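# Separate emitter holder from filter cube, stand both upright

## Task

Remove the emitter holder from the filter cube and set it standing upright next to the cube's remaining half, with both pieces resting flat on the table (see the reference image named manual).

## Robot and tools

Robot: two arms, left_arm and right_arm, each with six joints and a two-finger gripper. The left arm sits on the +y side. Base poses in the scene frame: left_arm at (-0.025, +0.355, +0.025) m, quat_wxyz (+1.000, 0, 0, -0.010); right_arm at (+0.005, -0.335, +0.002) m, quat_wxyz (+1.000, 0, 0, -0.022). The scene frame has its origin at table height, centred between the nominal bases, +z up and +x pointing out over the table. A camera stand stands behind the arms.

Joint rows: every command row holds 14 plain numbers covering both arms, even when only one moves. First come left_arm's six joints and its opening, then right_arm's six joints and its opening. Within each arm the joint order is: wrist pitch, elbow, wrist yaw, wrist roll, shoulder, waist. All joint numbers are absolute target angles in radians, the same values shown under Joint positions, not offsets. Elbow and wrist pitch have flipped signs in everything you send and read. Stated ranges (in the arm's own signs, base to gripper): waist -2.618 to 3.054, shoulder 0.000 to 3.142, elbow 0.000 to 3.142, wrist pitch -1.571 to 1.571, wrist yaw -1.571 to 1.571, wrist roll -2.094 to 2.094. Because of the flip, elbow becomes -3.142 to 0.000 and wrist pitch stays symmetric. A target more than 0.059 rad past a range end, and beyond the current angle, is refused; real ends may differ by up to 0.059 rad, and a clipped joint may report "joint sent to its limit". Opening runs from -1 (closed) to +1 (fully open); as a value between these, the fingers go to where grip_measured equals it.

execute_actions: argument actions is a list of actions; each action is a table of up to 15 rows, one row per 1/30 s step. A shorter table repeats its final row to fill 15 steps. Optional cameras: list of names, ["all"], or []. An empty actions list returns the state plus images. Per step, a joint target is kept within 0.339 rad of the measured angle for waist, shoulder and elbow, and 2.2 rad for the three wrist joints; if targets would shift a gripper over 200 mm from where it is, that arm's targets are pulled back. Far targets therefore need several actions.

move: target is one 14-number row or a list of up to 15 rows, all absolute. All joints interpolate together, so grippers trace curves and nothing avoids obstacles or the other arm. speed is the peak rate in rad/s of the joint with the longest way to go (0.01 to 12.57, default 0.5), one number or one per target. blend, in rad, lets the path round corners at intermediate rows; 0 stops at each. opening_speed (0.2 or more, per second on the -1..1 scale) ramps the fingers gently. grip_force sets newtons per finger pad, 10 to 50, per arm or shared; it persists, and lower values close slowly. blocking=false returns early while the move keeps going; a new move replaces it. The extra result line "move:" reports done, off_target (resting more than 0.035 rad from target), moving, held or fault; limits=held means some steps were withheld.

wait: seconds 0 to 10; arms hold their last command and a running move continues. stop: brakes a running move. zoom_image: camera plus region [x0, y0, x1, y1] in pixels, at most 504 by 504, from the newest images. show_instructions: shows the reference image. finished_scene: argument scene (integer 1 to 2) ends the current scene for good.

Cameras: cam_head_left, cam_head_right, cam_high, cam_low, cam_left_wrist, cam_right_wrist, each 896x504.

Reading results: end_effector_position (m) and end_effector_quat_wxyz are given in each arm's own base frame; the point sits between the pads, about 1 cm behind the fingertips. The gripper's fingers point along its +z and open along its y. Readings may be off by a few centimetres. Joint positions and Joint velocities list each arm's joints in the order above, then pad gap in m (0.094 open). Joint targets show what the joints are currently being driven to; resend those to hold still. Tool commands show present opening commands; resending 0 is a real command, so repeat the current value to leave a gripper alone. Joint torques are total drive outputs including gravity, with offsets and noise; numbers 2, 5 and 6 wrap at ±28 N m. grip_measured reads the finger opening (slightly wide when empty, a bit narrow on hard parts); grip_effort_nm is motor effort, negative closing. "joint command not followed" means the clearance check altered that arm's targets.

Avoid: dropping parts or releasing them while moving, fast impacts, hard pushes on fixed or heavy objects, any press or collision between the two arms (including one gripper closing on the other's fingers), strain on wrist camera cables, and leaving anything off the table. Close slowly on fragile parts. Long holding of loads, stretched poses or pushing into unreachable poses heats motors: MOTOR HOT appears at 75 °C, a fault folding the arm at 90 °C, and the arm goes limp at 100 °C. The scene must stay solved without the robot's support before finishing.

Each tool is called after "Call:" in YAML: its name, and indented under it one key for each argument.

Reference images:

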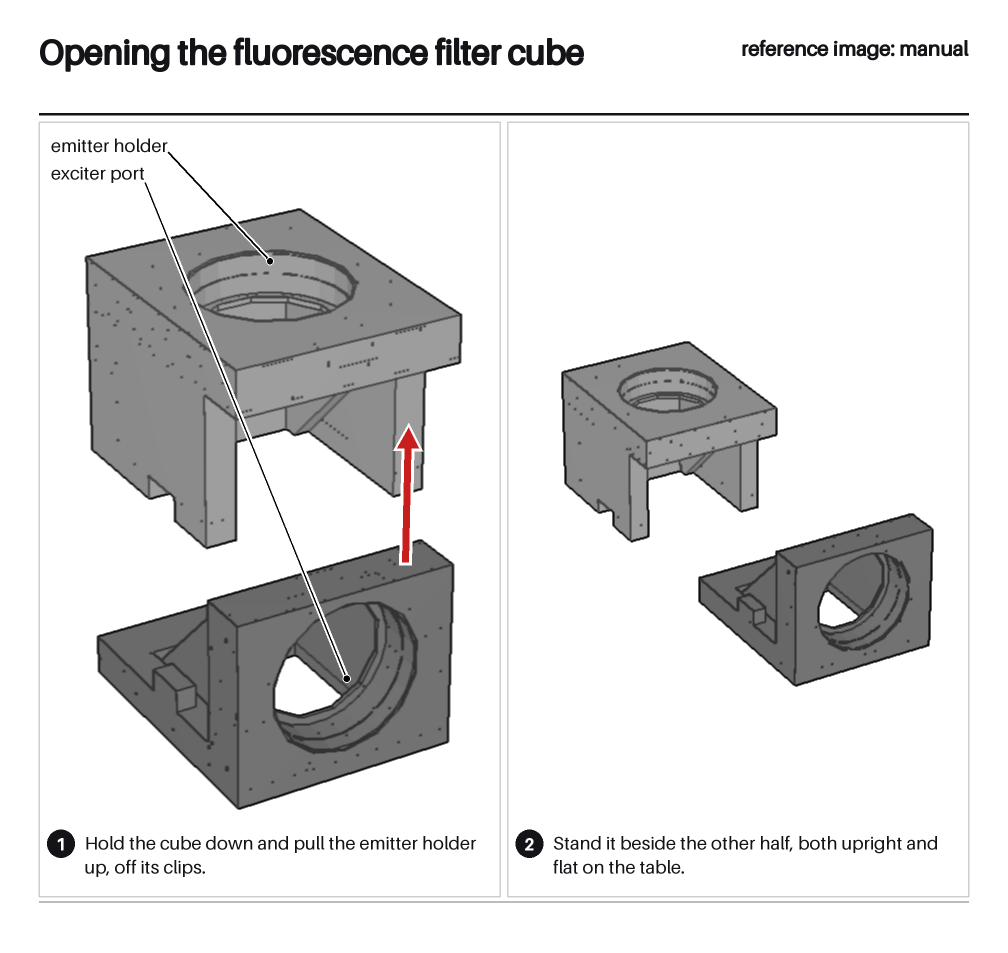

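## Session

Call:
execute_actions:
  actions: []

Scene clock: 0.00 s.
left_arm: end_effector_position=(+0.4084, +0.0349, +0.1149) grip_measured=+1.000 grip_effort_nm=n/a end_effector_quat_wxyz=(+0.593, -0.059, +0.802, +0.043) | right_arm: end_effector_position=(+0.4151, -0.0041, +0.1259) grip_measured=+1.000 grip_effort_nm=n/a end_effector_quat_wxyz=(+0.620, +0.004, +0.781, -0.073)
Joint names: [wrist pitch, elbow, wrist yaw, wrist roll, shoulder, waist]
Joint positions: left_arm=[-0.821 -0.413 -0.105 -0.033 1.532 0.037 0.094] | right_arm=[-0.935 -0.41 0.186 -0.069 1.571 0.068 0.094]
Joint velocities: within noise
Joint torques (N m): no reading
Heat: left arm: 24 °C; right arm: 24 °C.
Joint targets: left_arm=[-0.818 -0.419 -0.105 -0.034 1.526 0.037] | right_arm=[-0.935 -0.417 0.188 -0.069 1.563 0.068]
Tool commands: left_gripper/opening=+1.0 right_gripper/opening=+1.0

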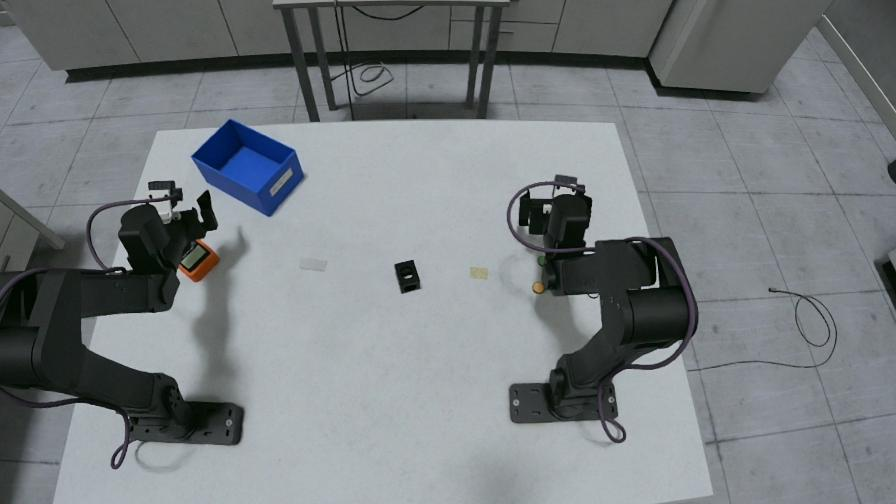

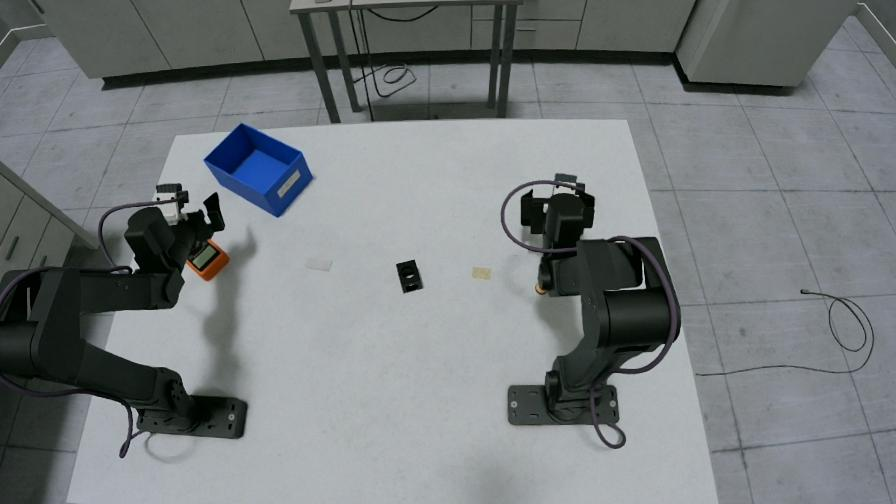

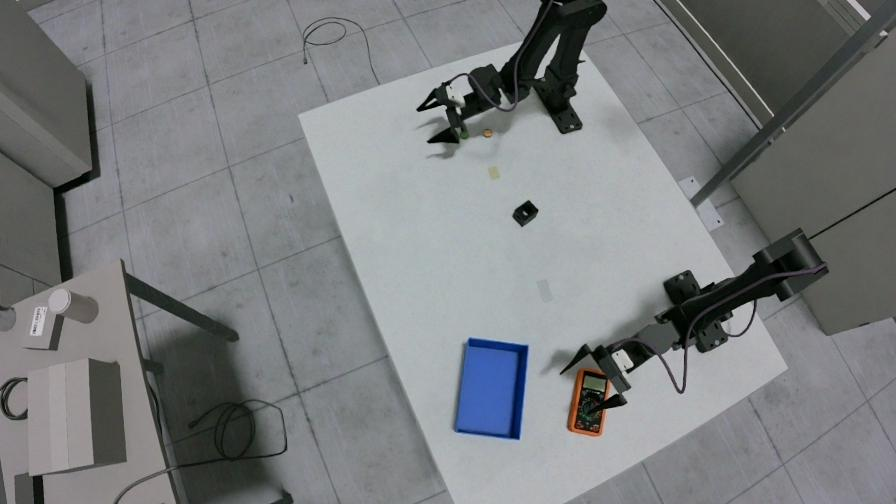

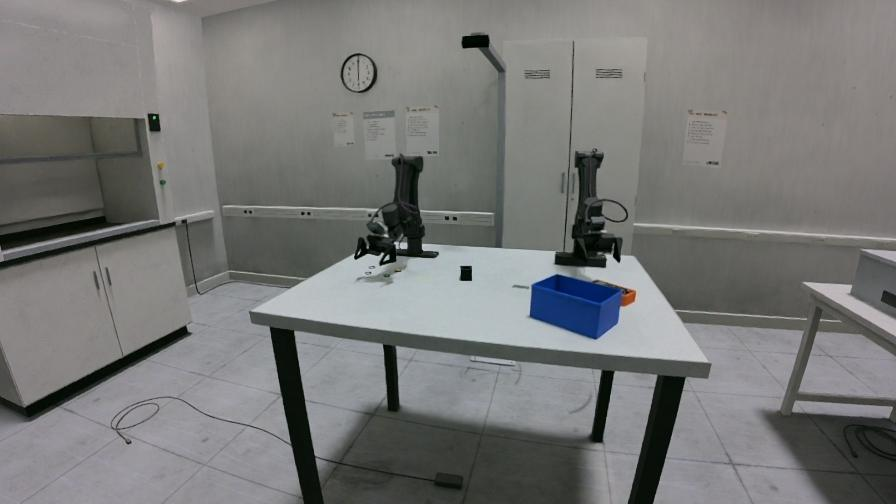

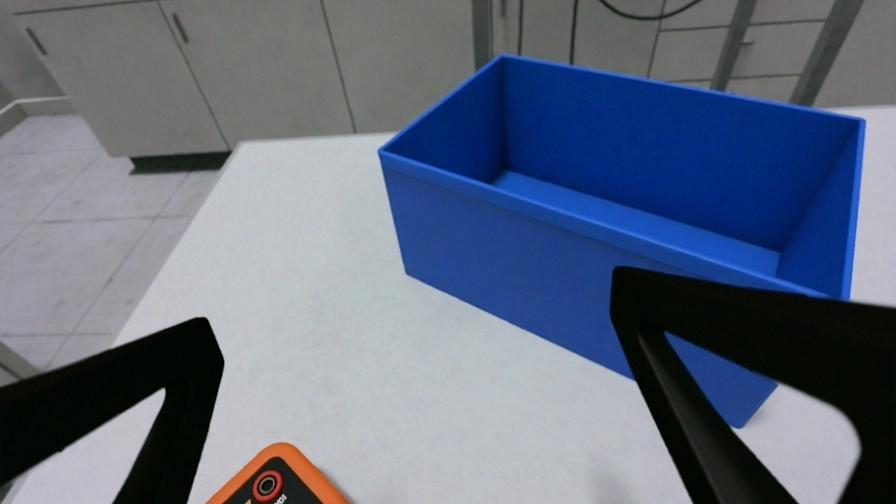

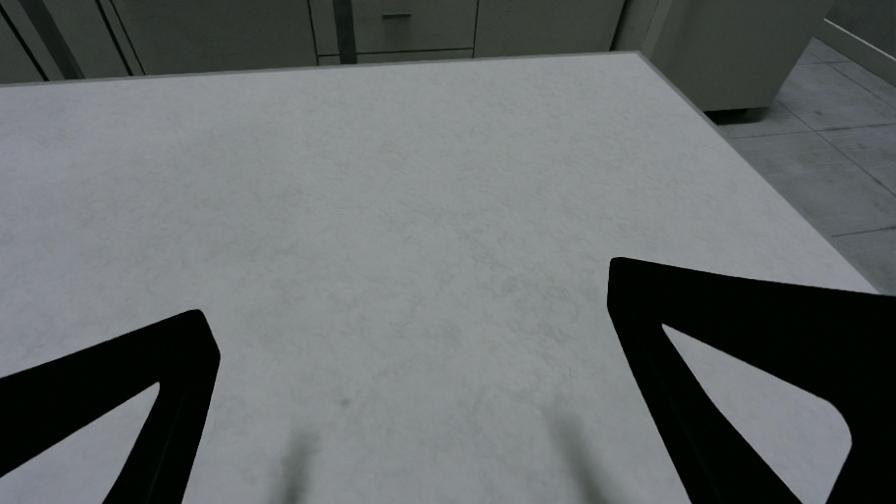

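Call:
zoom_image:
  camera: "cam_high"
  region: [500, 190, 550, 235]

Call:
zoom_image:
  camera: "cam_head_left"
  region: [380, 250, 440, 304]

Call:
zoom_image:
  camera: "cam_head_right"
  region: [380, 250, 440, 304]

Call:
zoom_image:
  camera: "cam_low"
  region: [446, 250, 486, 290]

Scaled by 10.080 from the camera's 896x504 image, which has a finer 1280x720 frame.

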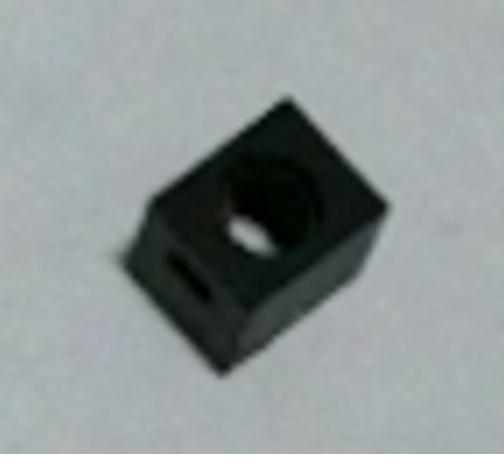

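Scaled by 8.400 from the camera's 896x504 image, which has a finer 1280x720 frame.

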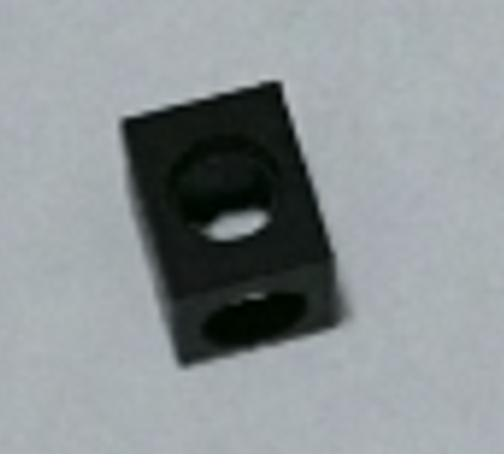

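Scaled by 8.400 from the camera's 896x504 image, which has a finer 1280x720 frame.

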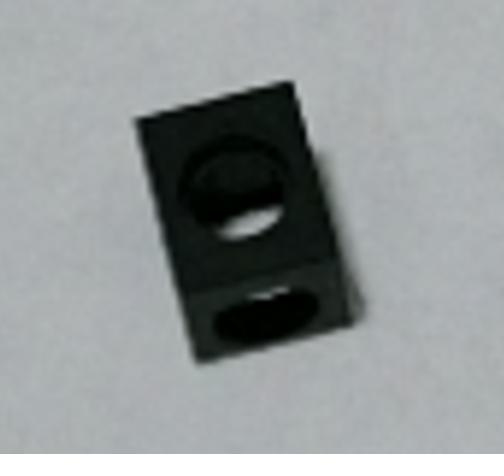

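Scaled by 12.600 from the camera's 896x504 image, which has a finer 1280x720 frame.

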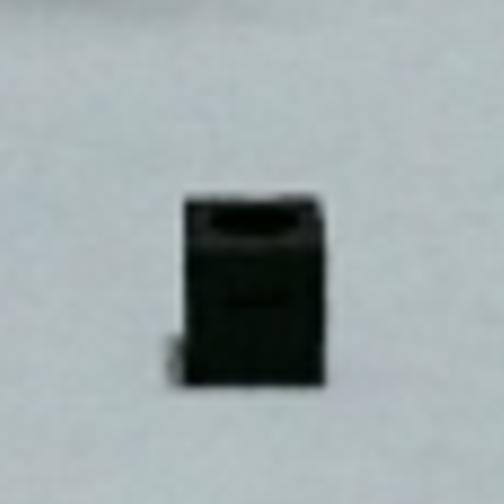

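Call:
move:
  target:
    - [0.0,-1.2,-0.3,-0.1,1.2,0.0,1.0,0.2,-1.5,0.1,0.25,1.7,0.45,1.0]
    - [0.05,-1.05,-1.0,-0.55,1.4,-0.85,0.5,1.125,-1.713,0.015,0.559,2.005,0.866,0.6]
  speed: [0.9,0.9]
  blend: [0.15,0]
  cameras: ["cam_right_wrist"]

Call:
zoom_image:
  camera: "cam_right_wrist"
  region: [200, 0, 704, 504]

Scene clock: 9.77 s.
left_arm: end_effector_position=(+0.3662, -0.1870, +0.2938) grip_measured=+0.502 grip_effort_nm=-0.03 end_effector_quat_wxyz=(+0.633, -0.153, +0.759, -0.017) | right_arm: end_effector_position=(+0.2734, +0.3207, +0.0959) grip_measured=+0.603 grip_effort_nm=-0.13 end_effector_quat_wxyz=(+0.068, -0.157, +0.984, +0.049)
Joint names: [wrist pitch, elbow, wrist yaw, wrist roll, shoulder, waist]
Joint positions: left_arm=[0.038 -1.06 -0.99 -0.54 1.392 -0.85 0.071] | right_arm=[1.098 -1.687 0.013 0.55 1.993 0.868 0.075]
Joint torques (N m): left_arm=[-1.61 -5.24 -0.31 -0.14 -4.57 0.03] | right_arm=[-0.32 -8.64 0.02 0.08 -9.43 -0.24]
Heat: left arm: 26 °C; right arm: 24 °C.
Joint targets: left_arm=[0.050 -1.050 -1.000 -0.550 1.400 -0.850] | right_arm=[1.125 -1.713 0.015 0.559 2.005 0.866]
move: done
Images, in order (width x height): cam_right_wrist 896x504.

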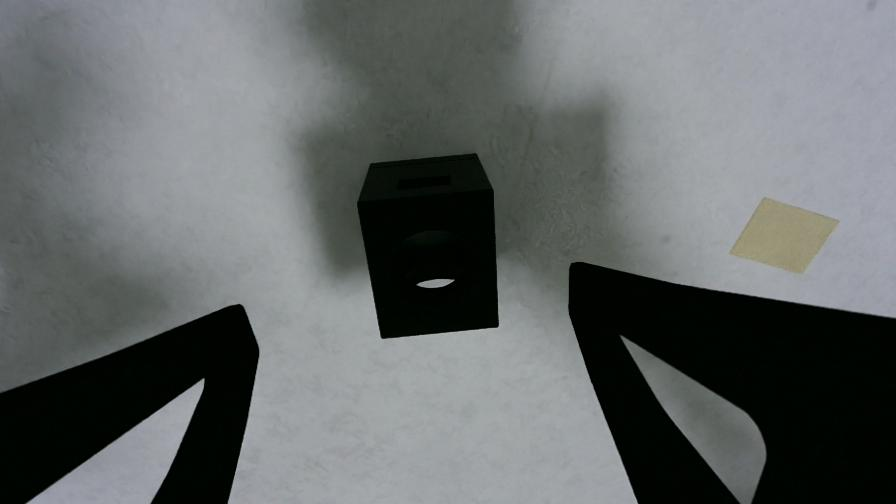

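Scaled by 1.000.

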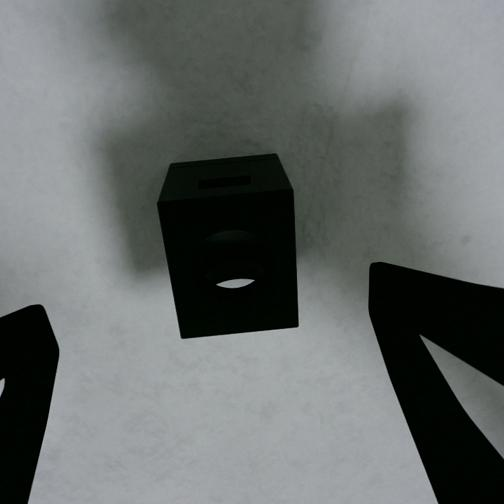

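Call:
move:
  target:
    - [0.05,-1.05,-1.0,-0.55,1.4,-0.85,0.5,1.098,-1.647,0.015,0.554,1.975,0.858,0.4]
    - [0.05,-1.05,-1.0,-0.55,1.4,-0.85,0.5,0.867,-1.461,0.015,0.554,2.034,0.858,0.4]
  speed: [0.2,0.3]
  blend: [0.02,0]
  cameras: ["cam_right_wrist"]

Scene clock: 16.93 s.
left_arm: end_effector_position=(+0.3662, -0.1870, +0.2938) grip_measured=+0.502 grip_effort_nm=-0.03 end_effector_quat_wxyz=(+0.633, -0.153, +0.759, -0.017) | right_arm: end_effector_position=(+0.2681, +0.3145, +0.0308) grip_measured=+0.403 grip_effort_nm=-0.13 end_effector_quat_wxyz=(+0.062, -0.158, +0.985, +0.045)
Joint names: [wrist pitch, elbow, wrist yaw, wrist roll, shoulder, waist]
Joint positions: left_arm=[0.038 -1.06 -0.99 -0.54 1.392 -0.85 0.071] | right_arm=[0.864 -1.469 0.013 0.55 2.022 0.868 0.066]
Joint torques (N m): left_arm=[-1.61 -5.24 -0.3 -0.14 -4.51 0.05] | right_arm=[-0.5 -5.08 0.03 0.03 -9.32 -0.95]
Heat: left arm: 26 °C; right arm: 24 °C.
Joint targets: left_arm=[0.050 -1.050 -1.000 -0.550 1.400 -0.850] | right_arm=[0.867 -1.461 0.015 0.554 2.034 0.858]
move: done
Images, in order (width x height): cam_right_wrist 896x504.

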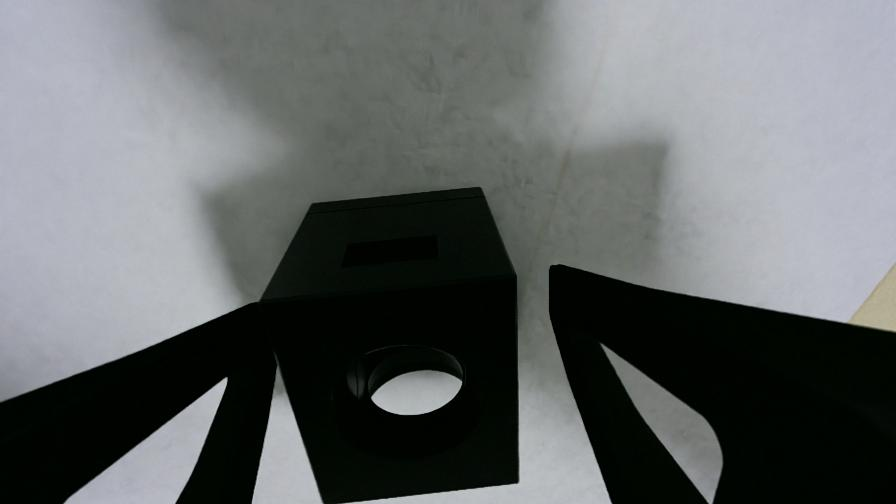

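Call:
move:
  target:
    - [0.05,-1.05,-1.0,-0.55,1.4,-0.85,0.5,0.888,-1.513,0.015,0.554,2.042,0.848,0.4]
  speed: 0.3
  cameras: ["cam_right_wrist"]

Scene clock: 20.63 s.
left_arm: end_effector_position=(+0.3662, -0.1870, +0.2938) grip_measured=+0.502 grip_effort_nm=-0.03 end_effector_quat_wxyz=(+0.633, -0.153, +0.759, -0.017) | right_arm: end_effector_position=(+0.2761, +0.3163, +0.0363) grip_measured=+0.403 grip_effort_nm=-0.13 end_effector_quat_wxyz=(+0.070, -0.152, +0.985, +0.051)
Joint names: [wrist pitch, elbow, wrist yaw, wrist roll, shoulder, waist]
Joint positions: left_arm=[0.038 -1.06 -0.99 -0.54 1.392 -0.85 0.071] | right_arm=[0.865 -1.49 0.013 0.55 2.023 0.856 0.066]
Joint torques (N m): left_arm=[-1.6 -5.24 -0.31 -0.14 -4.52 0.06] | right_arm=[-0.35 -8.13 0.01 0.02 -8.85 -0.84]
Heat: left arm: 27 °C; right arm: 25 °C.
Joint targets: left_arm=[0.050 -1.050 -1.000 -0.550 1.400 -0.850] | right_arm=[0.888 -1.513 0.015 0.554 2.042 0.848]
move: done
Images, in order (width x height): cam_right_wrist 896x504.

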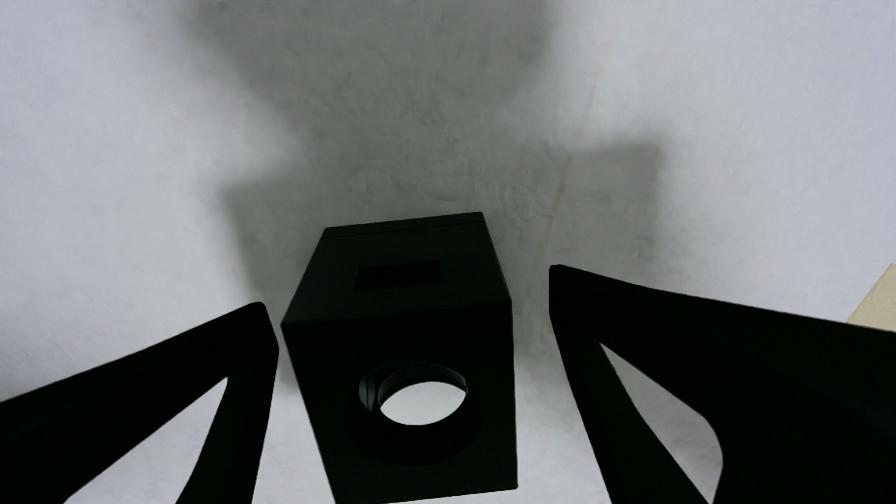

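Call:
move:
  target:
    - [0.05,-1.05,-1.0,-0.55,1.4,-0.85,0.5,0.888,-1.513,0.015,0.554,2.042,0.848,-0.3]
  speed: 0.3
  opening_speed: 0.6
  cameras: ["cam_right_wrist"]

Scene clock: 22.40 s.
left_arm: end_effector_position=(+0.3662, -0.1870, +0.2938) grip_measured=+0.502 grip_effort_nm=-0.03 end_effector_quat_wxyz=(+0.633, -0.153, +0.759, -0.017) | right_arm: end_effector_position=(+0.2761, +0.3163, +0.0363) grip_measured=-0.177 grip_effort_nm=-1.01 end_effector_quat_wxyz=(+0.070, -0.152, +0.985, +0.051)
Joint names: [wrist pitch, elbow, wrist yaw, wrist roll, shoulder, waist]
Joint positions: left_arm=[0.038 -1.06 -0.99 -0.54 1.392 -0.85 0.071] | right_arm=[0.865 -1.49 0.012 0.55 2.023 0.856 0.039]
Joint torques (N m): left_arm=[-1.62 -5.29 -0.3 -0.15 -4.53 0.08] | right_arm=[-0.34 -8.14 0.04 0.03 -8.85 -0.76]
Heat: left arm: 27 °C; right arm: 25 °C.
Joint targets: left_arm=[0.050 -1.050 -1.000 -0.550 1.400 -0.850] | right_arm=[0.888 -1.513 0.015 0.554 2.042 0.848]
move: done
Images, in order (width x height): cam_right_wrist 896x504.

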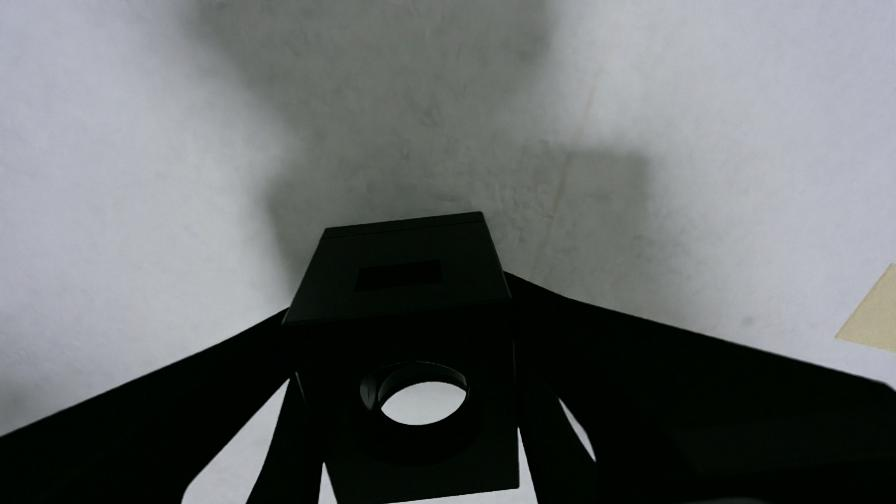

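Call:
move:
  target:
    - [0.05,-1.05,-1.0,-0.55,1.4,-0.95,0.5,0.97,-1.563,0.015,0.554,1.963,0.848,-0.3]
    - [0.05,-1.05,-1.0,-0.55,1.4,-1.45,0.5,0.874,-1.365,0.015,1.058,1.869,0.782,-0.3]
    - [0.05,-1.05,-1.0,-0.55,1.4,-1.45,0.5,0.827,-1.328,0.015,1.058,1.932,0.782,-0.3]
  speed: [0.25,0.5,0.15]
  blend: [0.03,0,0]
  cameras: ["cam_right_wrist","cam_left_wrist","cam_head_right"]

Call:
zoom_image:
  camera: "cam_head_right"
  region: [340, 180, 540, 340]

Scene clock: 28.47 s.
left_arm: end_effector_position=(+0.1971, -0.3605, +0.2940) grip_measured=+0.502 grip_effort_nm=-0.03 end_effector_quat_wxyz=(+0.600, +0.077, +0.770, -0.203) | right_arm: end_effector_position=(+0.2743, +0.2745, +0.0351) grip_measured=-0.177 grip_effort_nm=-1.02 end_effector_quat_wxyz=(+0.054, +0.130, +0.988, +0.061)
Joint names: [wrist pitch, elbow, wrist yaw, wrist roll, shoulder, waist]
Joint positions: left_arm=[0.038 -1.06 -0.993 -0.54 1.392 -1.45 0.071] | right_arm=[0.827 -1.337 0.012 1.048 1.918 0.789 0.039]
Joint torques (N m): left_arm=[-1.6 -5.23 -0.26 -0.12 -4.56 -0.05] | right_arm=[-0.57 -4.93 0.04 0.09 -8.25 -0.62]
Heat: left arm: 27 °C; right arm: 26 °C.
Joint targets: left_arm=[0.050 -1.050 -1.000 -0.550 1.400 -1.450] | right_arm=[0.827 -1.328 0.015 1.058 1.932 0.782]
move: done
Images, in order (width x height): cam_head_right 896x504, cam_left_wrist 896x504, cam_right_wrist 896x504.

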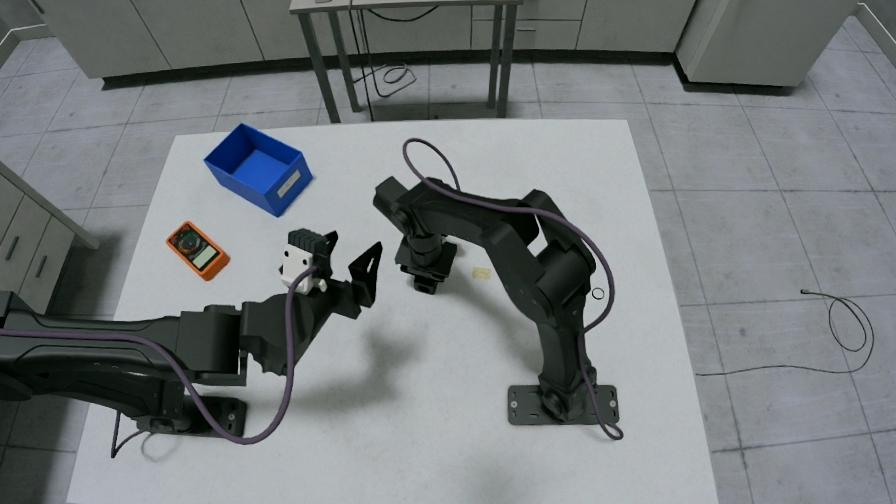

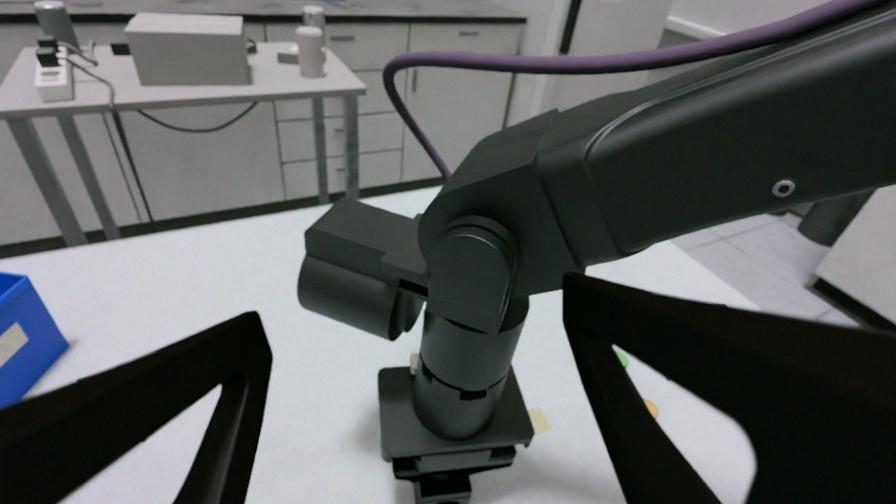

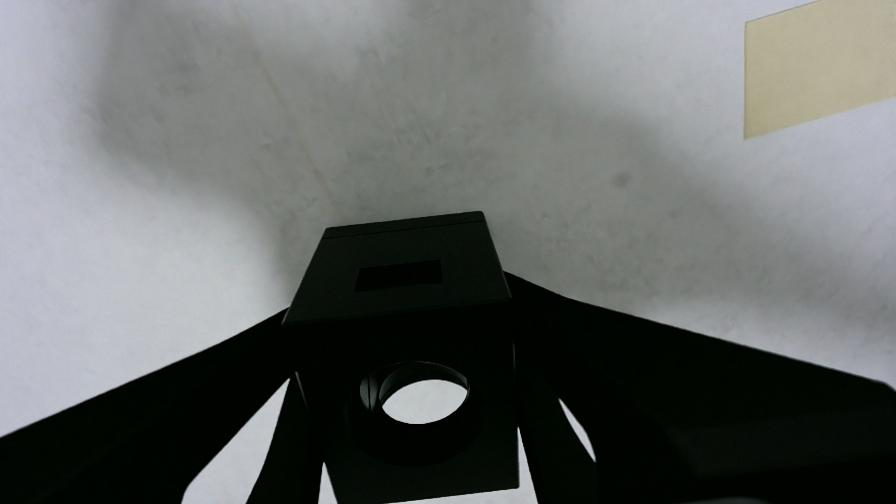

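Scaled by 2.520 from the camera's 896x504 image, which has a finer 1280x720 frame.

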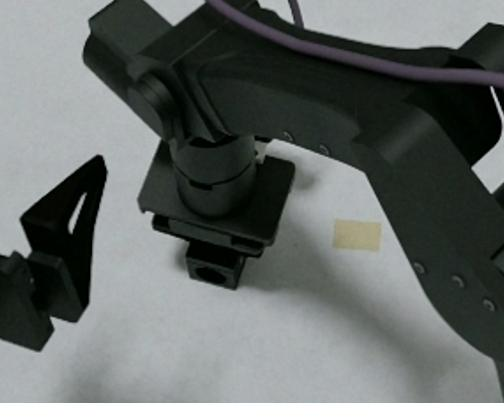

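Call:
move:
  target:
    - [-0.2,-1.0,-1.02,-0.65,1.9,-1.4,0.35,0.818,-1.328,0.015,1.058,1.941,0.782,-0.3]
    - [-0.487,-0.819,-1.049,-0.686,2.063,-1.455,0.35,0.818,-1.328,0.015,1.058,1.941,0.782,-0.3]
  speed: [0.5,0.35]
  blend: [0.05,0]
  cameras: ["cam_left_wrist"]

Scene clock: 31.83 s.
left_arm: end_effector_position=(+0.2038, -0.3786, +0.0339) grip_measured=+0.352 grip_effort_nm=-0.03 end_effector_quat_wxyz=(+0.566, +0.117, +0.812, -0.083) | right_arm: end_effector_position=(+0.2744, +0.2746, +0.0350) grip_measured=-0.177 grip_effort_nm=-1.02 end_effector_quat_wxyz=(+0.054, +0.130, +0.988, +0.061)
Joint names: [wrist pitch, elbow, wrist yaw, wrist roll, shoulder, waist]
Joint positions: left_arm=[-0.474 -0.826 -1.035 -0.674 2.045 -1.448 0.063] | right_arm=[0.826 -1.337 0.012 1.049 1.919 0.789 0.039]
Joint torques (N m): left_arm=[-1.69 -3.15 -0.5 -0.16 -7.02 -0.53] | right_arm=[-0.65 -4.9 0.04 0.09 -7.57 -0.64]
Heat: left arm: 27 °C; right arm: 26 °C.
Joint targets: left_arm=[-0.487 -0.819 -1.049 -0.686 2.063 -1.455] | right_arm=[0.818 -1.328 0.015 1.058 1.941 0.782]
move: done
Images, in order (width x height): cam_left_wrist 896x504.

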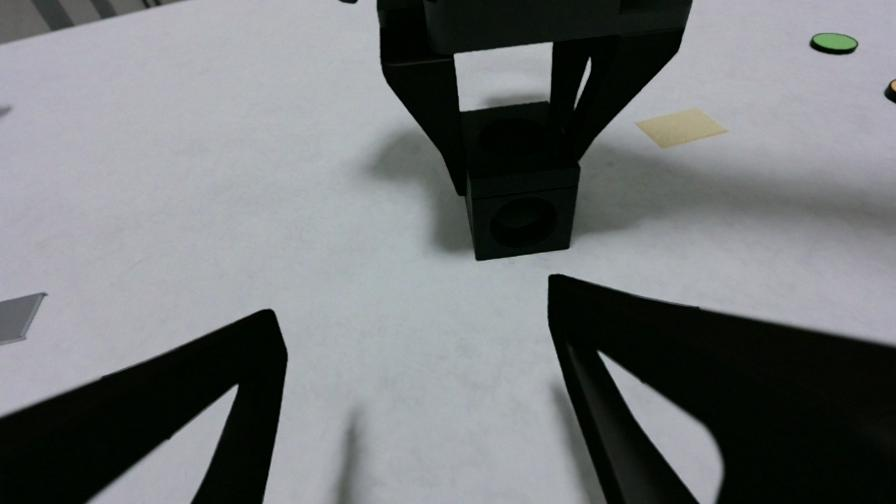

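Call:
move:
  target:
    - [-0.568,-0.990,-1.024,-0.627,2.251,-1.433,0.35,0.818,-1.328,0.015,1.058,1.941,0.782,-0.3]
  speed: 0.3
  cameras: ["cam_left_wrist"]

Scene clock: 33.40 s.
left_arm: end_effector_position=(+0.2107, -0.4160, +0.0075) grip_measured=+0.352 grip_effort_nm=-0.03 end_effector_quat_wxyz=(+0.569, +0.123, +0.808, -0.090) | right_arm: end_effector_position=(+0.2744, +0.2746, +0.0350) grip_measured=-0.177 grip_effort_nm=-1.02 end_effector_quat_wxyz=(+0.054, +0.130, +0.988, +0.061)
Joint names: [wrist pitch, elbow, wrist yaw, wrist roll, shoulder, waist]
Joint positions: left_arm=[-0.555 -0.972 -1.022 -0.63 2.227 -1.44 0.063] | right_arm=[0.826 -1.337 0.012 1.049 1.919 0.789 0.039]
Joint torques (N m): left_arm=[-1.66 -5.05 -0.37 0.03 -7.9 0.65] | right_arm=[-0.65 -4.9 0.04 0.09 -7.57 -0.62]
Heat: left arm: 27 °C; right arm: 26 °C.
Joint targets: left_arm=[-0.568 -0.990 -1.024 -0.627 2.251 -1.433] | right_arm=[0.818 -1.328 0.015 1.058 1.941 0.782]
move: done
Images, in order (width x height): cam_left_wrist 896x504.

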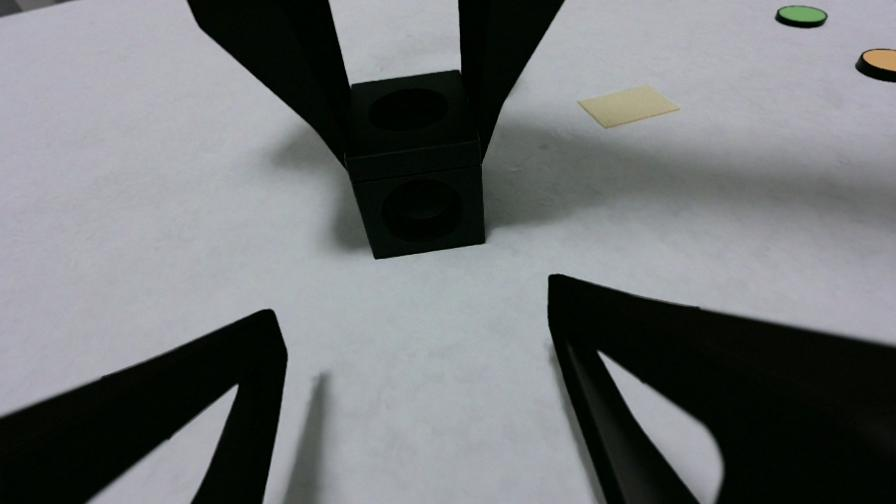

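Call:
move:
  target:
    - [-0.631,-1.128,-0.940,-0.523,2.371,-1.308,0.35,0.818,-1.328,0.015,1.058,1.941,0.782,-0.3]
  speed: 0.2
  cameras: ["cam_left_wrist"]

Scene clock: 38.57 s.
left_arm: end_effector_position=(+0.2672, -0.4315, -0.0060) grip_measured=+0.352 grip_effort_nm=-0.03 end_effector_quat_wxyz=(+0.568, +0.110, +0.811, -0.081) | right_arm: end_effector_position=(+0.2744, +0.2746, +0.0350) grip_measured=-0.177 grip_effort_nm=-1.02 end_effector_quat_wxyz=(+0.054, +0.130, +0.988, +0.061)
Joint names: [wrist pitch, elbow, wrist yaw, wrist roll, shoulder, waist]
Joint positions: left_arm=[-0.618 -1.109 -0.94 -0.526 2.343 -1.31 0.063] | right_arm=[0.826 -1.337 0.012 1.049 1.919 0.789 0.039]
Joint torques (N m): left_arm=[-1.8 -5.24 -0.35 -0.04 -8.62 0.17] | right_arm=[-0.65 -4.93 0.04 0.07 -7.47 -0.62]
Heat: left arm: 27 °C; right arm: 25 °C.
Joint targets: left_arm=[-0.631 -1.128 -0.940 -0.523 2.371 -1.308] | right_arm=[0.818 -1.328 0.015 1.058 1.941 0.782]
move: done
Images, in order (width x height): cam_left_wrist 896x504.

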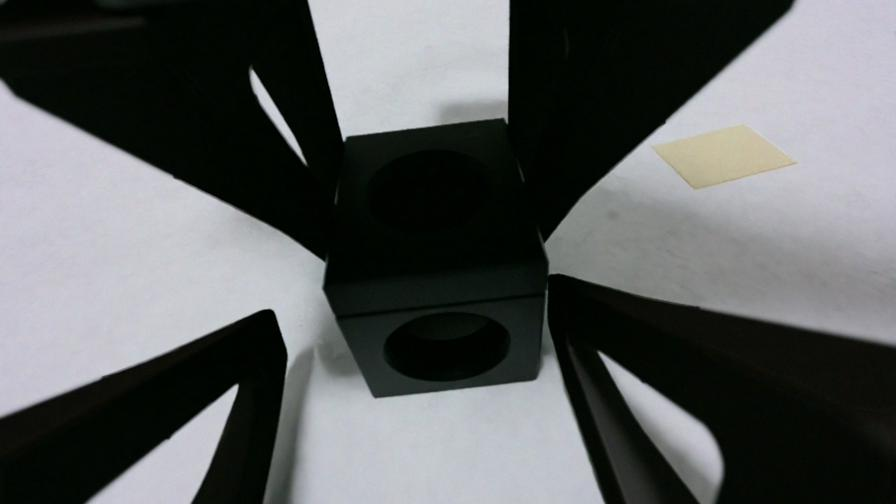

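Call:
move:
  target:
    - [-0.583,-1.133,-0.965,-0.546,2.371,-1.332,0.35,0.818,-1.328,0.015,1.058,1.941,0.782,-0.3]
  speed: 0.2
  cameras: ["cam_left_wrist"]

Scene clock: 42.07 s.
left_arm: end_effector_position=(+0.2609, -0.4339, -0.0060) grip_measured=+0.352 grip_effort_nm=-0.03 end_effector_quat_wxyz=(+0.568, +0.114, +0.811, -0.079) | right_arm: end_effector_position=(+0.2744, +0.2746, +0.0350) grip_measured=-0.177 grip_effort_nm=-1.02 end_effector_quat_wxyz=(+0.054, +0.130, +0.988, +0.061)
Joint names: [wrist pitch, elbow, wrist yaw, wrist roll, shoulder, waist]
Joint positions: left_arm=[-0.599 -1.114 -0.953 -0.534 2.343 -1.326 0.063] | right_arm=[0.826 -1.337 0.012 1.049 1.919 0.789 0.039]
Joint torques (N m): left_arm=[-1.43 -5.19 -0.42 -0.18 -8.65 -0.39] | right_arm=[-0.65 -4.97 0.05 0.09 -7.56 -0.61]
Heat: left arm: 27 °C; right arm: 25 °C.
Joint targets: left_arm=[-0.583 -1.133 -0.965 -0.546 2.371 -1.332] | right_arm=[0.818 -1.328 0.015 1.058 1.941 0.782]
move: done
Images, in order (width x height): cam_left_wrist 896x504.

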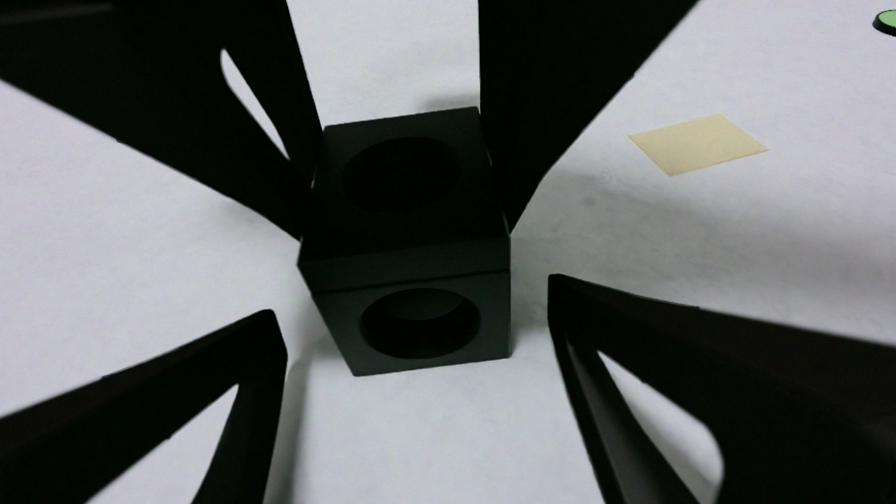

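Call:
move:
  target:
    - [-0.590,-1.133,-0.955,-0.536,2.371,-1.326,-0.3,0.818,-1.328,0.015,1.058,1.941,0.782,-0.3]
  speed: 0.2
  opening_speed: 0.6
  cameras: ["cam_left_wrist"]

Scene clock: 44.03 s.
left_arm: end_effector_position=(+0.2607, -0.4345, -0.0062) grip_measured=-0.188 grip_effort_nm=-0.96 end_effector_quat_wxyz=(+0.568, +0.114, +0.811, -0.080) | right_arm: end_effector_position=(+0.2748, +0.2750, +0.0351) grip_measured=-0.177 grip_effort_nm=-1.02 end_effector_quat_wxyz=(+0.055, +0.131, +0.988, +0.062)
Joint names: [wrist pitch, elbow, wrist yaw, wrist roll, shoulder, waist]
Joint positions: left_arm=[-0.599 -1.115 -0.949 -0.535 2.343 -1.326 0.038] | right_arm=[0.824 -1.337 0.012 1.051 1.919 0.789 0.039]
Joint torques (N m): left_arm=[-1.54 -5.14 -0.36 -0.03 -8.59 0.01] | right_arm=[-0.62 -4.86 0.03 0.05 -7.57 -0.62]
Heat: left arm: 27 °C; right arm: 25 °C.
Joint targets: left_arm=[-0.590 -1.133 -0.955 -0.536 2.371 -1.326] | right_arm=[0.818 -1.328 0.015 1.058 1.941 0.782]
move: done
Images, in order (width x height): cam_left_wrist 896x504.

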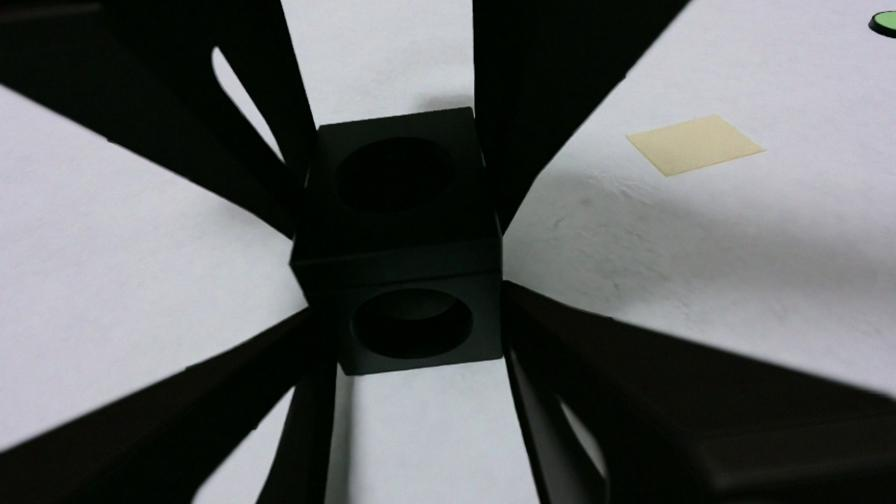

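Call:
move:
  target:
    - [-0.48,-1.133,-0.953,-0.536,2.463,-1.326,-0.3,0.818,-1.328,0.015,1.058,1.930,0.782,-0.3]
    - [-0.46,-1.133,-0.953,-0.536,2.475,-1.326,-0.3,0.950,-1.445,0.015,1.058,1.840,0.782,-0.3]
  speed: [0.2,0.1]
  blend: [0.03,0]
  cameras: ["cam_left_wrist"]

Scene clock: 46.90 s.
left_arm: end_effector_position=(+0.2620, -0.4351, -0.0101) grip_measured=-0.189 grip_effort_nm=-0.98 end_effector_quat_wxyz=(+0.580, +0.097, +0.806, -0.069) | right_arm: end_effector_position=(+0.2784, +0.2784, +0.0725) grip_measured=-0.177 grip_effort_nm=-1.02 end_effector_quat_wxyz=(+0.064, +0.129, +0.987, +0.074)
Joint names: [wrist pitch, elbow, wrist yaw, wrist roll, shoulder, waist]
Joint positions: left_arm=[-0.599 -1.152 -1.006 -0.554 2.385 -1.335 0.038] | right_arm=[0.925 -1.422 0.012 1.047 1.872 0.789 0.039]
Joint torques (N m): left_arm=[-0.18 -2.29 0.23 0.19 -4.48 0.8] | right_arm=[-0.4 -8.21 0.01 0.06 -11.89 -0.57]
Heat: left arm: 27 °C; right arm: 25 °C.
Joint targets: left_arm=[-0.460 -1.133 -0.953 -0.536 2.475 -1.326] | right_arm=[0.950 -1.445 0.015 1.058 1.840 0.782]
move: off_target (left_arm); left_arm: the wrist pitch is farthest, 0.139 rad from its target
Images, in order (width x height): cam_left_wrist 896x504.

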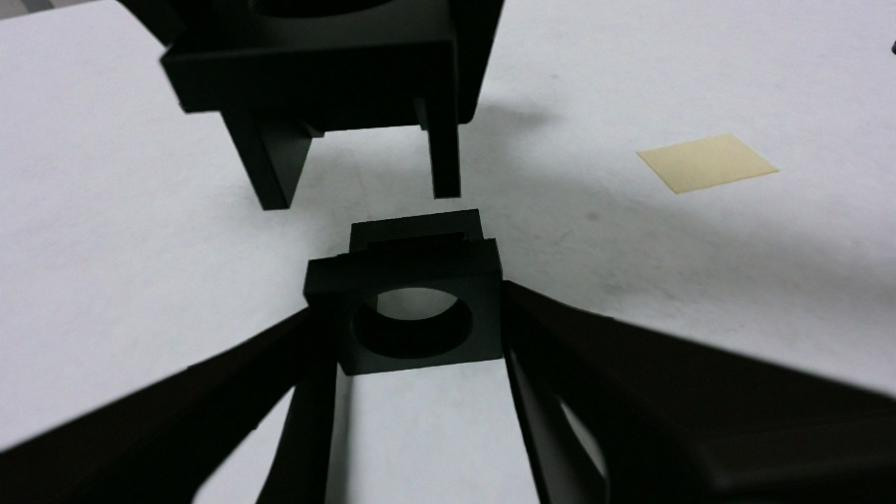

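Call:
move:
  target:
    - [-0.595,-1.113,-0.945,-0.533,2.335,-1.320,-0.3,1.07,-1.54,0.015,1.058,1.840,0.782,-0.3]
    - [-0.595,-1.113,-0.945,-0.533,2.335,-1.320,0.2,1.07,-1.54,0.015,1.058,1.840,0.50,-0.3]
  speed: [0.15,0.35]
  opening_speed: 0.8
  cameras: ["cam_left_wrist","cam_right_wrist"]

Scene clock: 51.60 s.
left_arm: end_effector_position=(+0.2621, -0.4358, -0.0087) grip_measured=+0.198 grip_effort_nm=0.15 end_effector_quat_wxyz=(+0.572, +0.109, +0.809, -0.080) | right_arm: end_effector_position=(+0.3437, +0.1872, +0.0939) grip_measured=-0.177 grip_effort_nm=-1.02 end_effector_quat_wxyz=(+0.064, +0.270, +0.959, +0.057)
Joint names: [wrist pitch, elbow, wrist yaw, wrist roll, shoulder, waist]
Joint positions: left_arm=[-0.616 -1.126 -0.959 -0.536 2.363 -1.326 0.056] | right_arm=[1.04 -1.513 0.008 1.048 1.872 0.5 0.039]
Joint torques (N m): left_arm=[-1.43 -2.73 -0.15 0 -12.64 0.49] | right_arm=[-0.31 -8.73 0.06 0.09 -11.92 -0.02]
Heat: left arm: 27 °C; right arm: 27 °C.
Joint targets: left_arm=[-0.595 -1.113 -0.945 -0.533 2.335 -1.320] | right_arm=[1.070 -1.540 0.015 1.058 1.840 0.500]
move: done
Images, in order (width x height): cam_left_wrist 896x504, cam_right_wrist 896x504.

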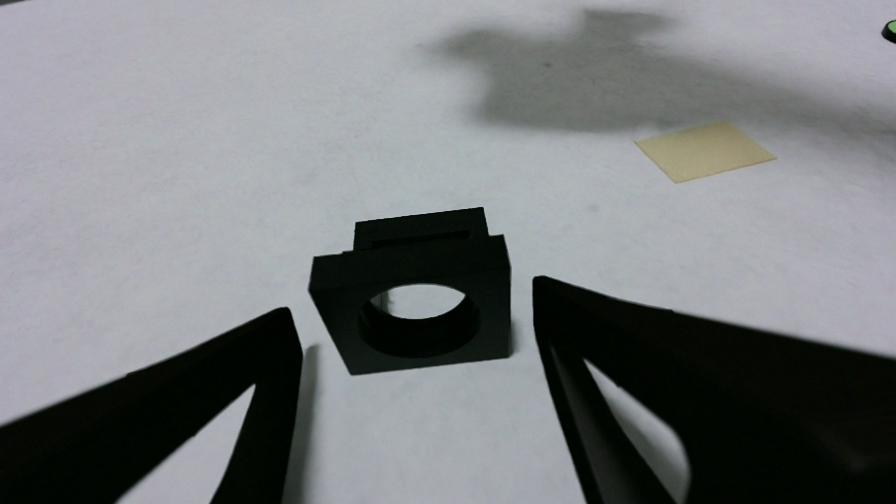

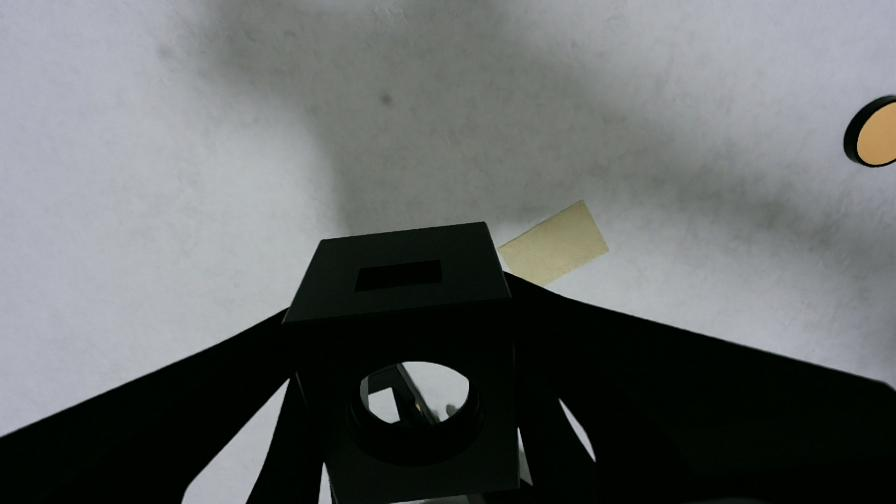

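Call:
move:
  target:
    - [-0.568,-0.990,-1.024,-0.627,2.251,-1.433,0.35,1.04,-1.50,0.015,1.058,1.86,0.50,-0.3]
    - [-0.487,-0.819,-1.049,-0.686,2.063,-1.455,0.35,0.852,-1.333,0.015,1.058,1.918,0.50,-0.3]
    - [-0.2,-1.0,-1.02,-0.65,1.9,-1.4,0.35,0.814,-1.328,0.015,1.058,1.945,0.50,-0.3]
  speed: [0.2,0.3,0.4]
  blend: [0.03,0.05,0]
  cameras: ["cam_left_wrist","cam_right_wrist"]

Scene clock: 55.90 s.
left_arm: end_effector_position=(+0.2225, -0.3965, +0.0923) grip_measured=+0.348 grip_effort_nm=0.13 end_effector_quat_wxyz=(+0.565, +0.108, +0.814, -0.076) | right_arm: end_effector_position=(+0.3447, +0.1877, +0.0318) grip_measured=-0.177 grip_effort_nm=-1.02 end_effector_quat_wxyz=(+0.064, +0.270, +0.959, +0.057)
Joint names: [wrist pitch, elbow, wrist yaw, wrist roll, shoulder, waist]
Joint positions: left_arm=[-0.216 -0.983 -1.017 -0.652 1.929 -1.406 0.063] | right_arm=[0.807 -1.339 0.008 1.048 1.931 0.5 0.039]
Joint torques (N m): left_arm=[-1.31 -6.01 -0.37 -0.01 -10.55 0.46] | right_arm=[-0.53 -4.74 0.07 0.09 -8.38 -0.02]
Heat: left arm: 27 °C; right arm: 27 °C.
Joint targets: left_arm=[-0.200 -1.000 -1.020 -0.650 1.900 -1.400] | right_arm=[0.814 -1.328 0.015 1.058 1.945 0.500]
move: done
Images, in order (width x height): cam_left_wrist 896x504, cam_right_wrist 896x504.

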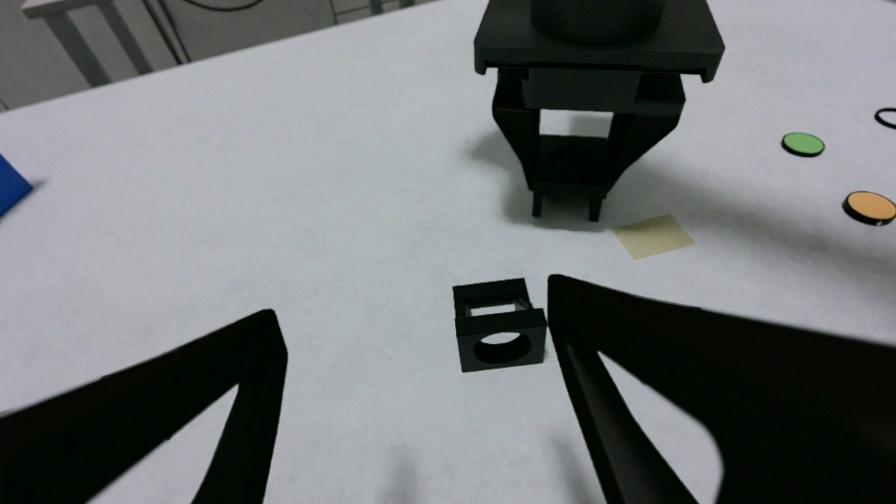

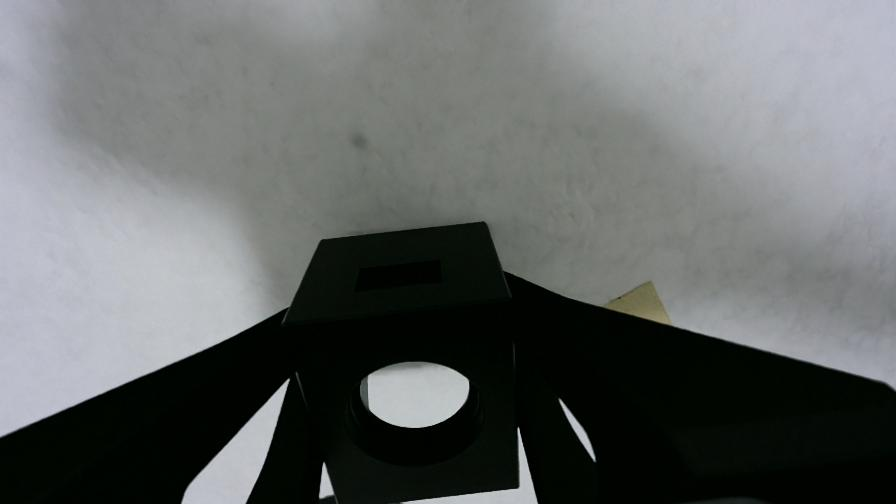

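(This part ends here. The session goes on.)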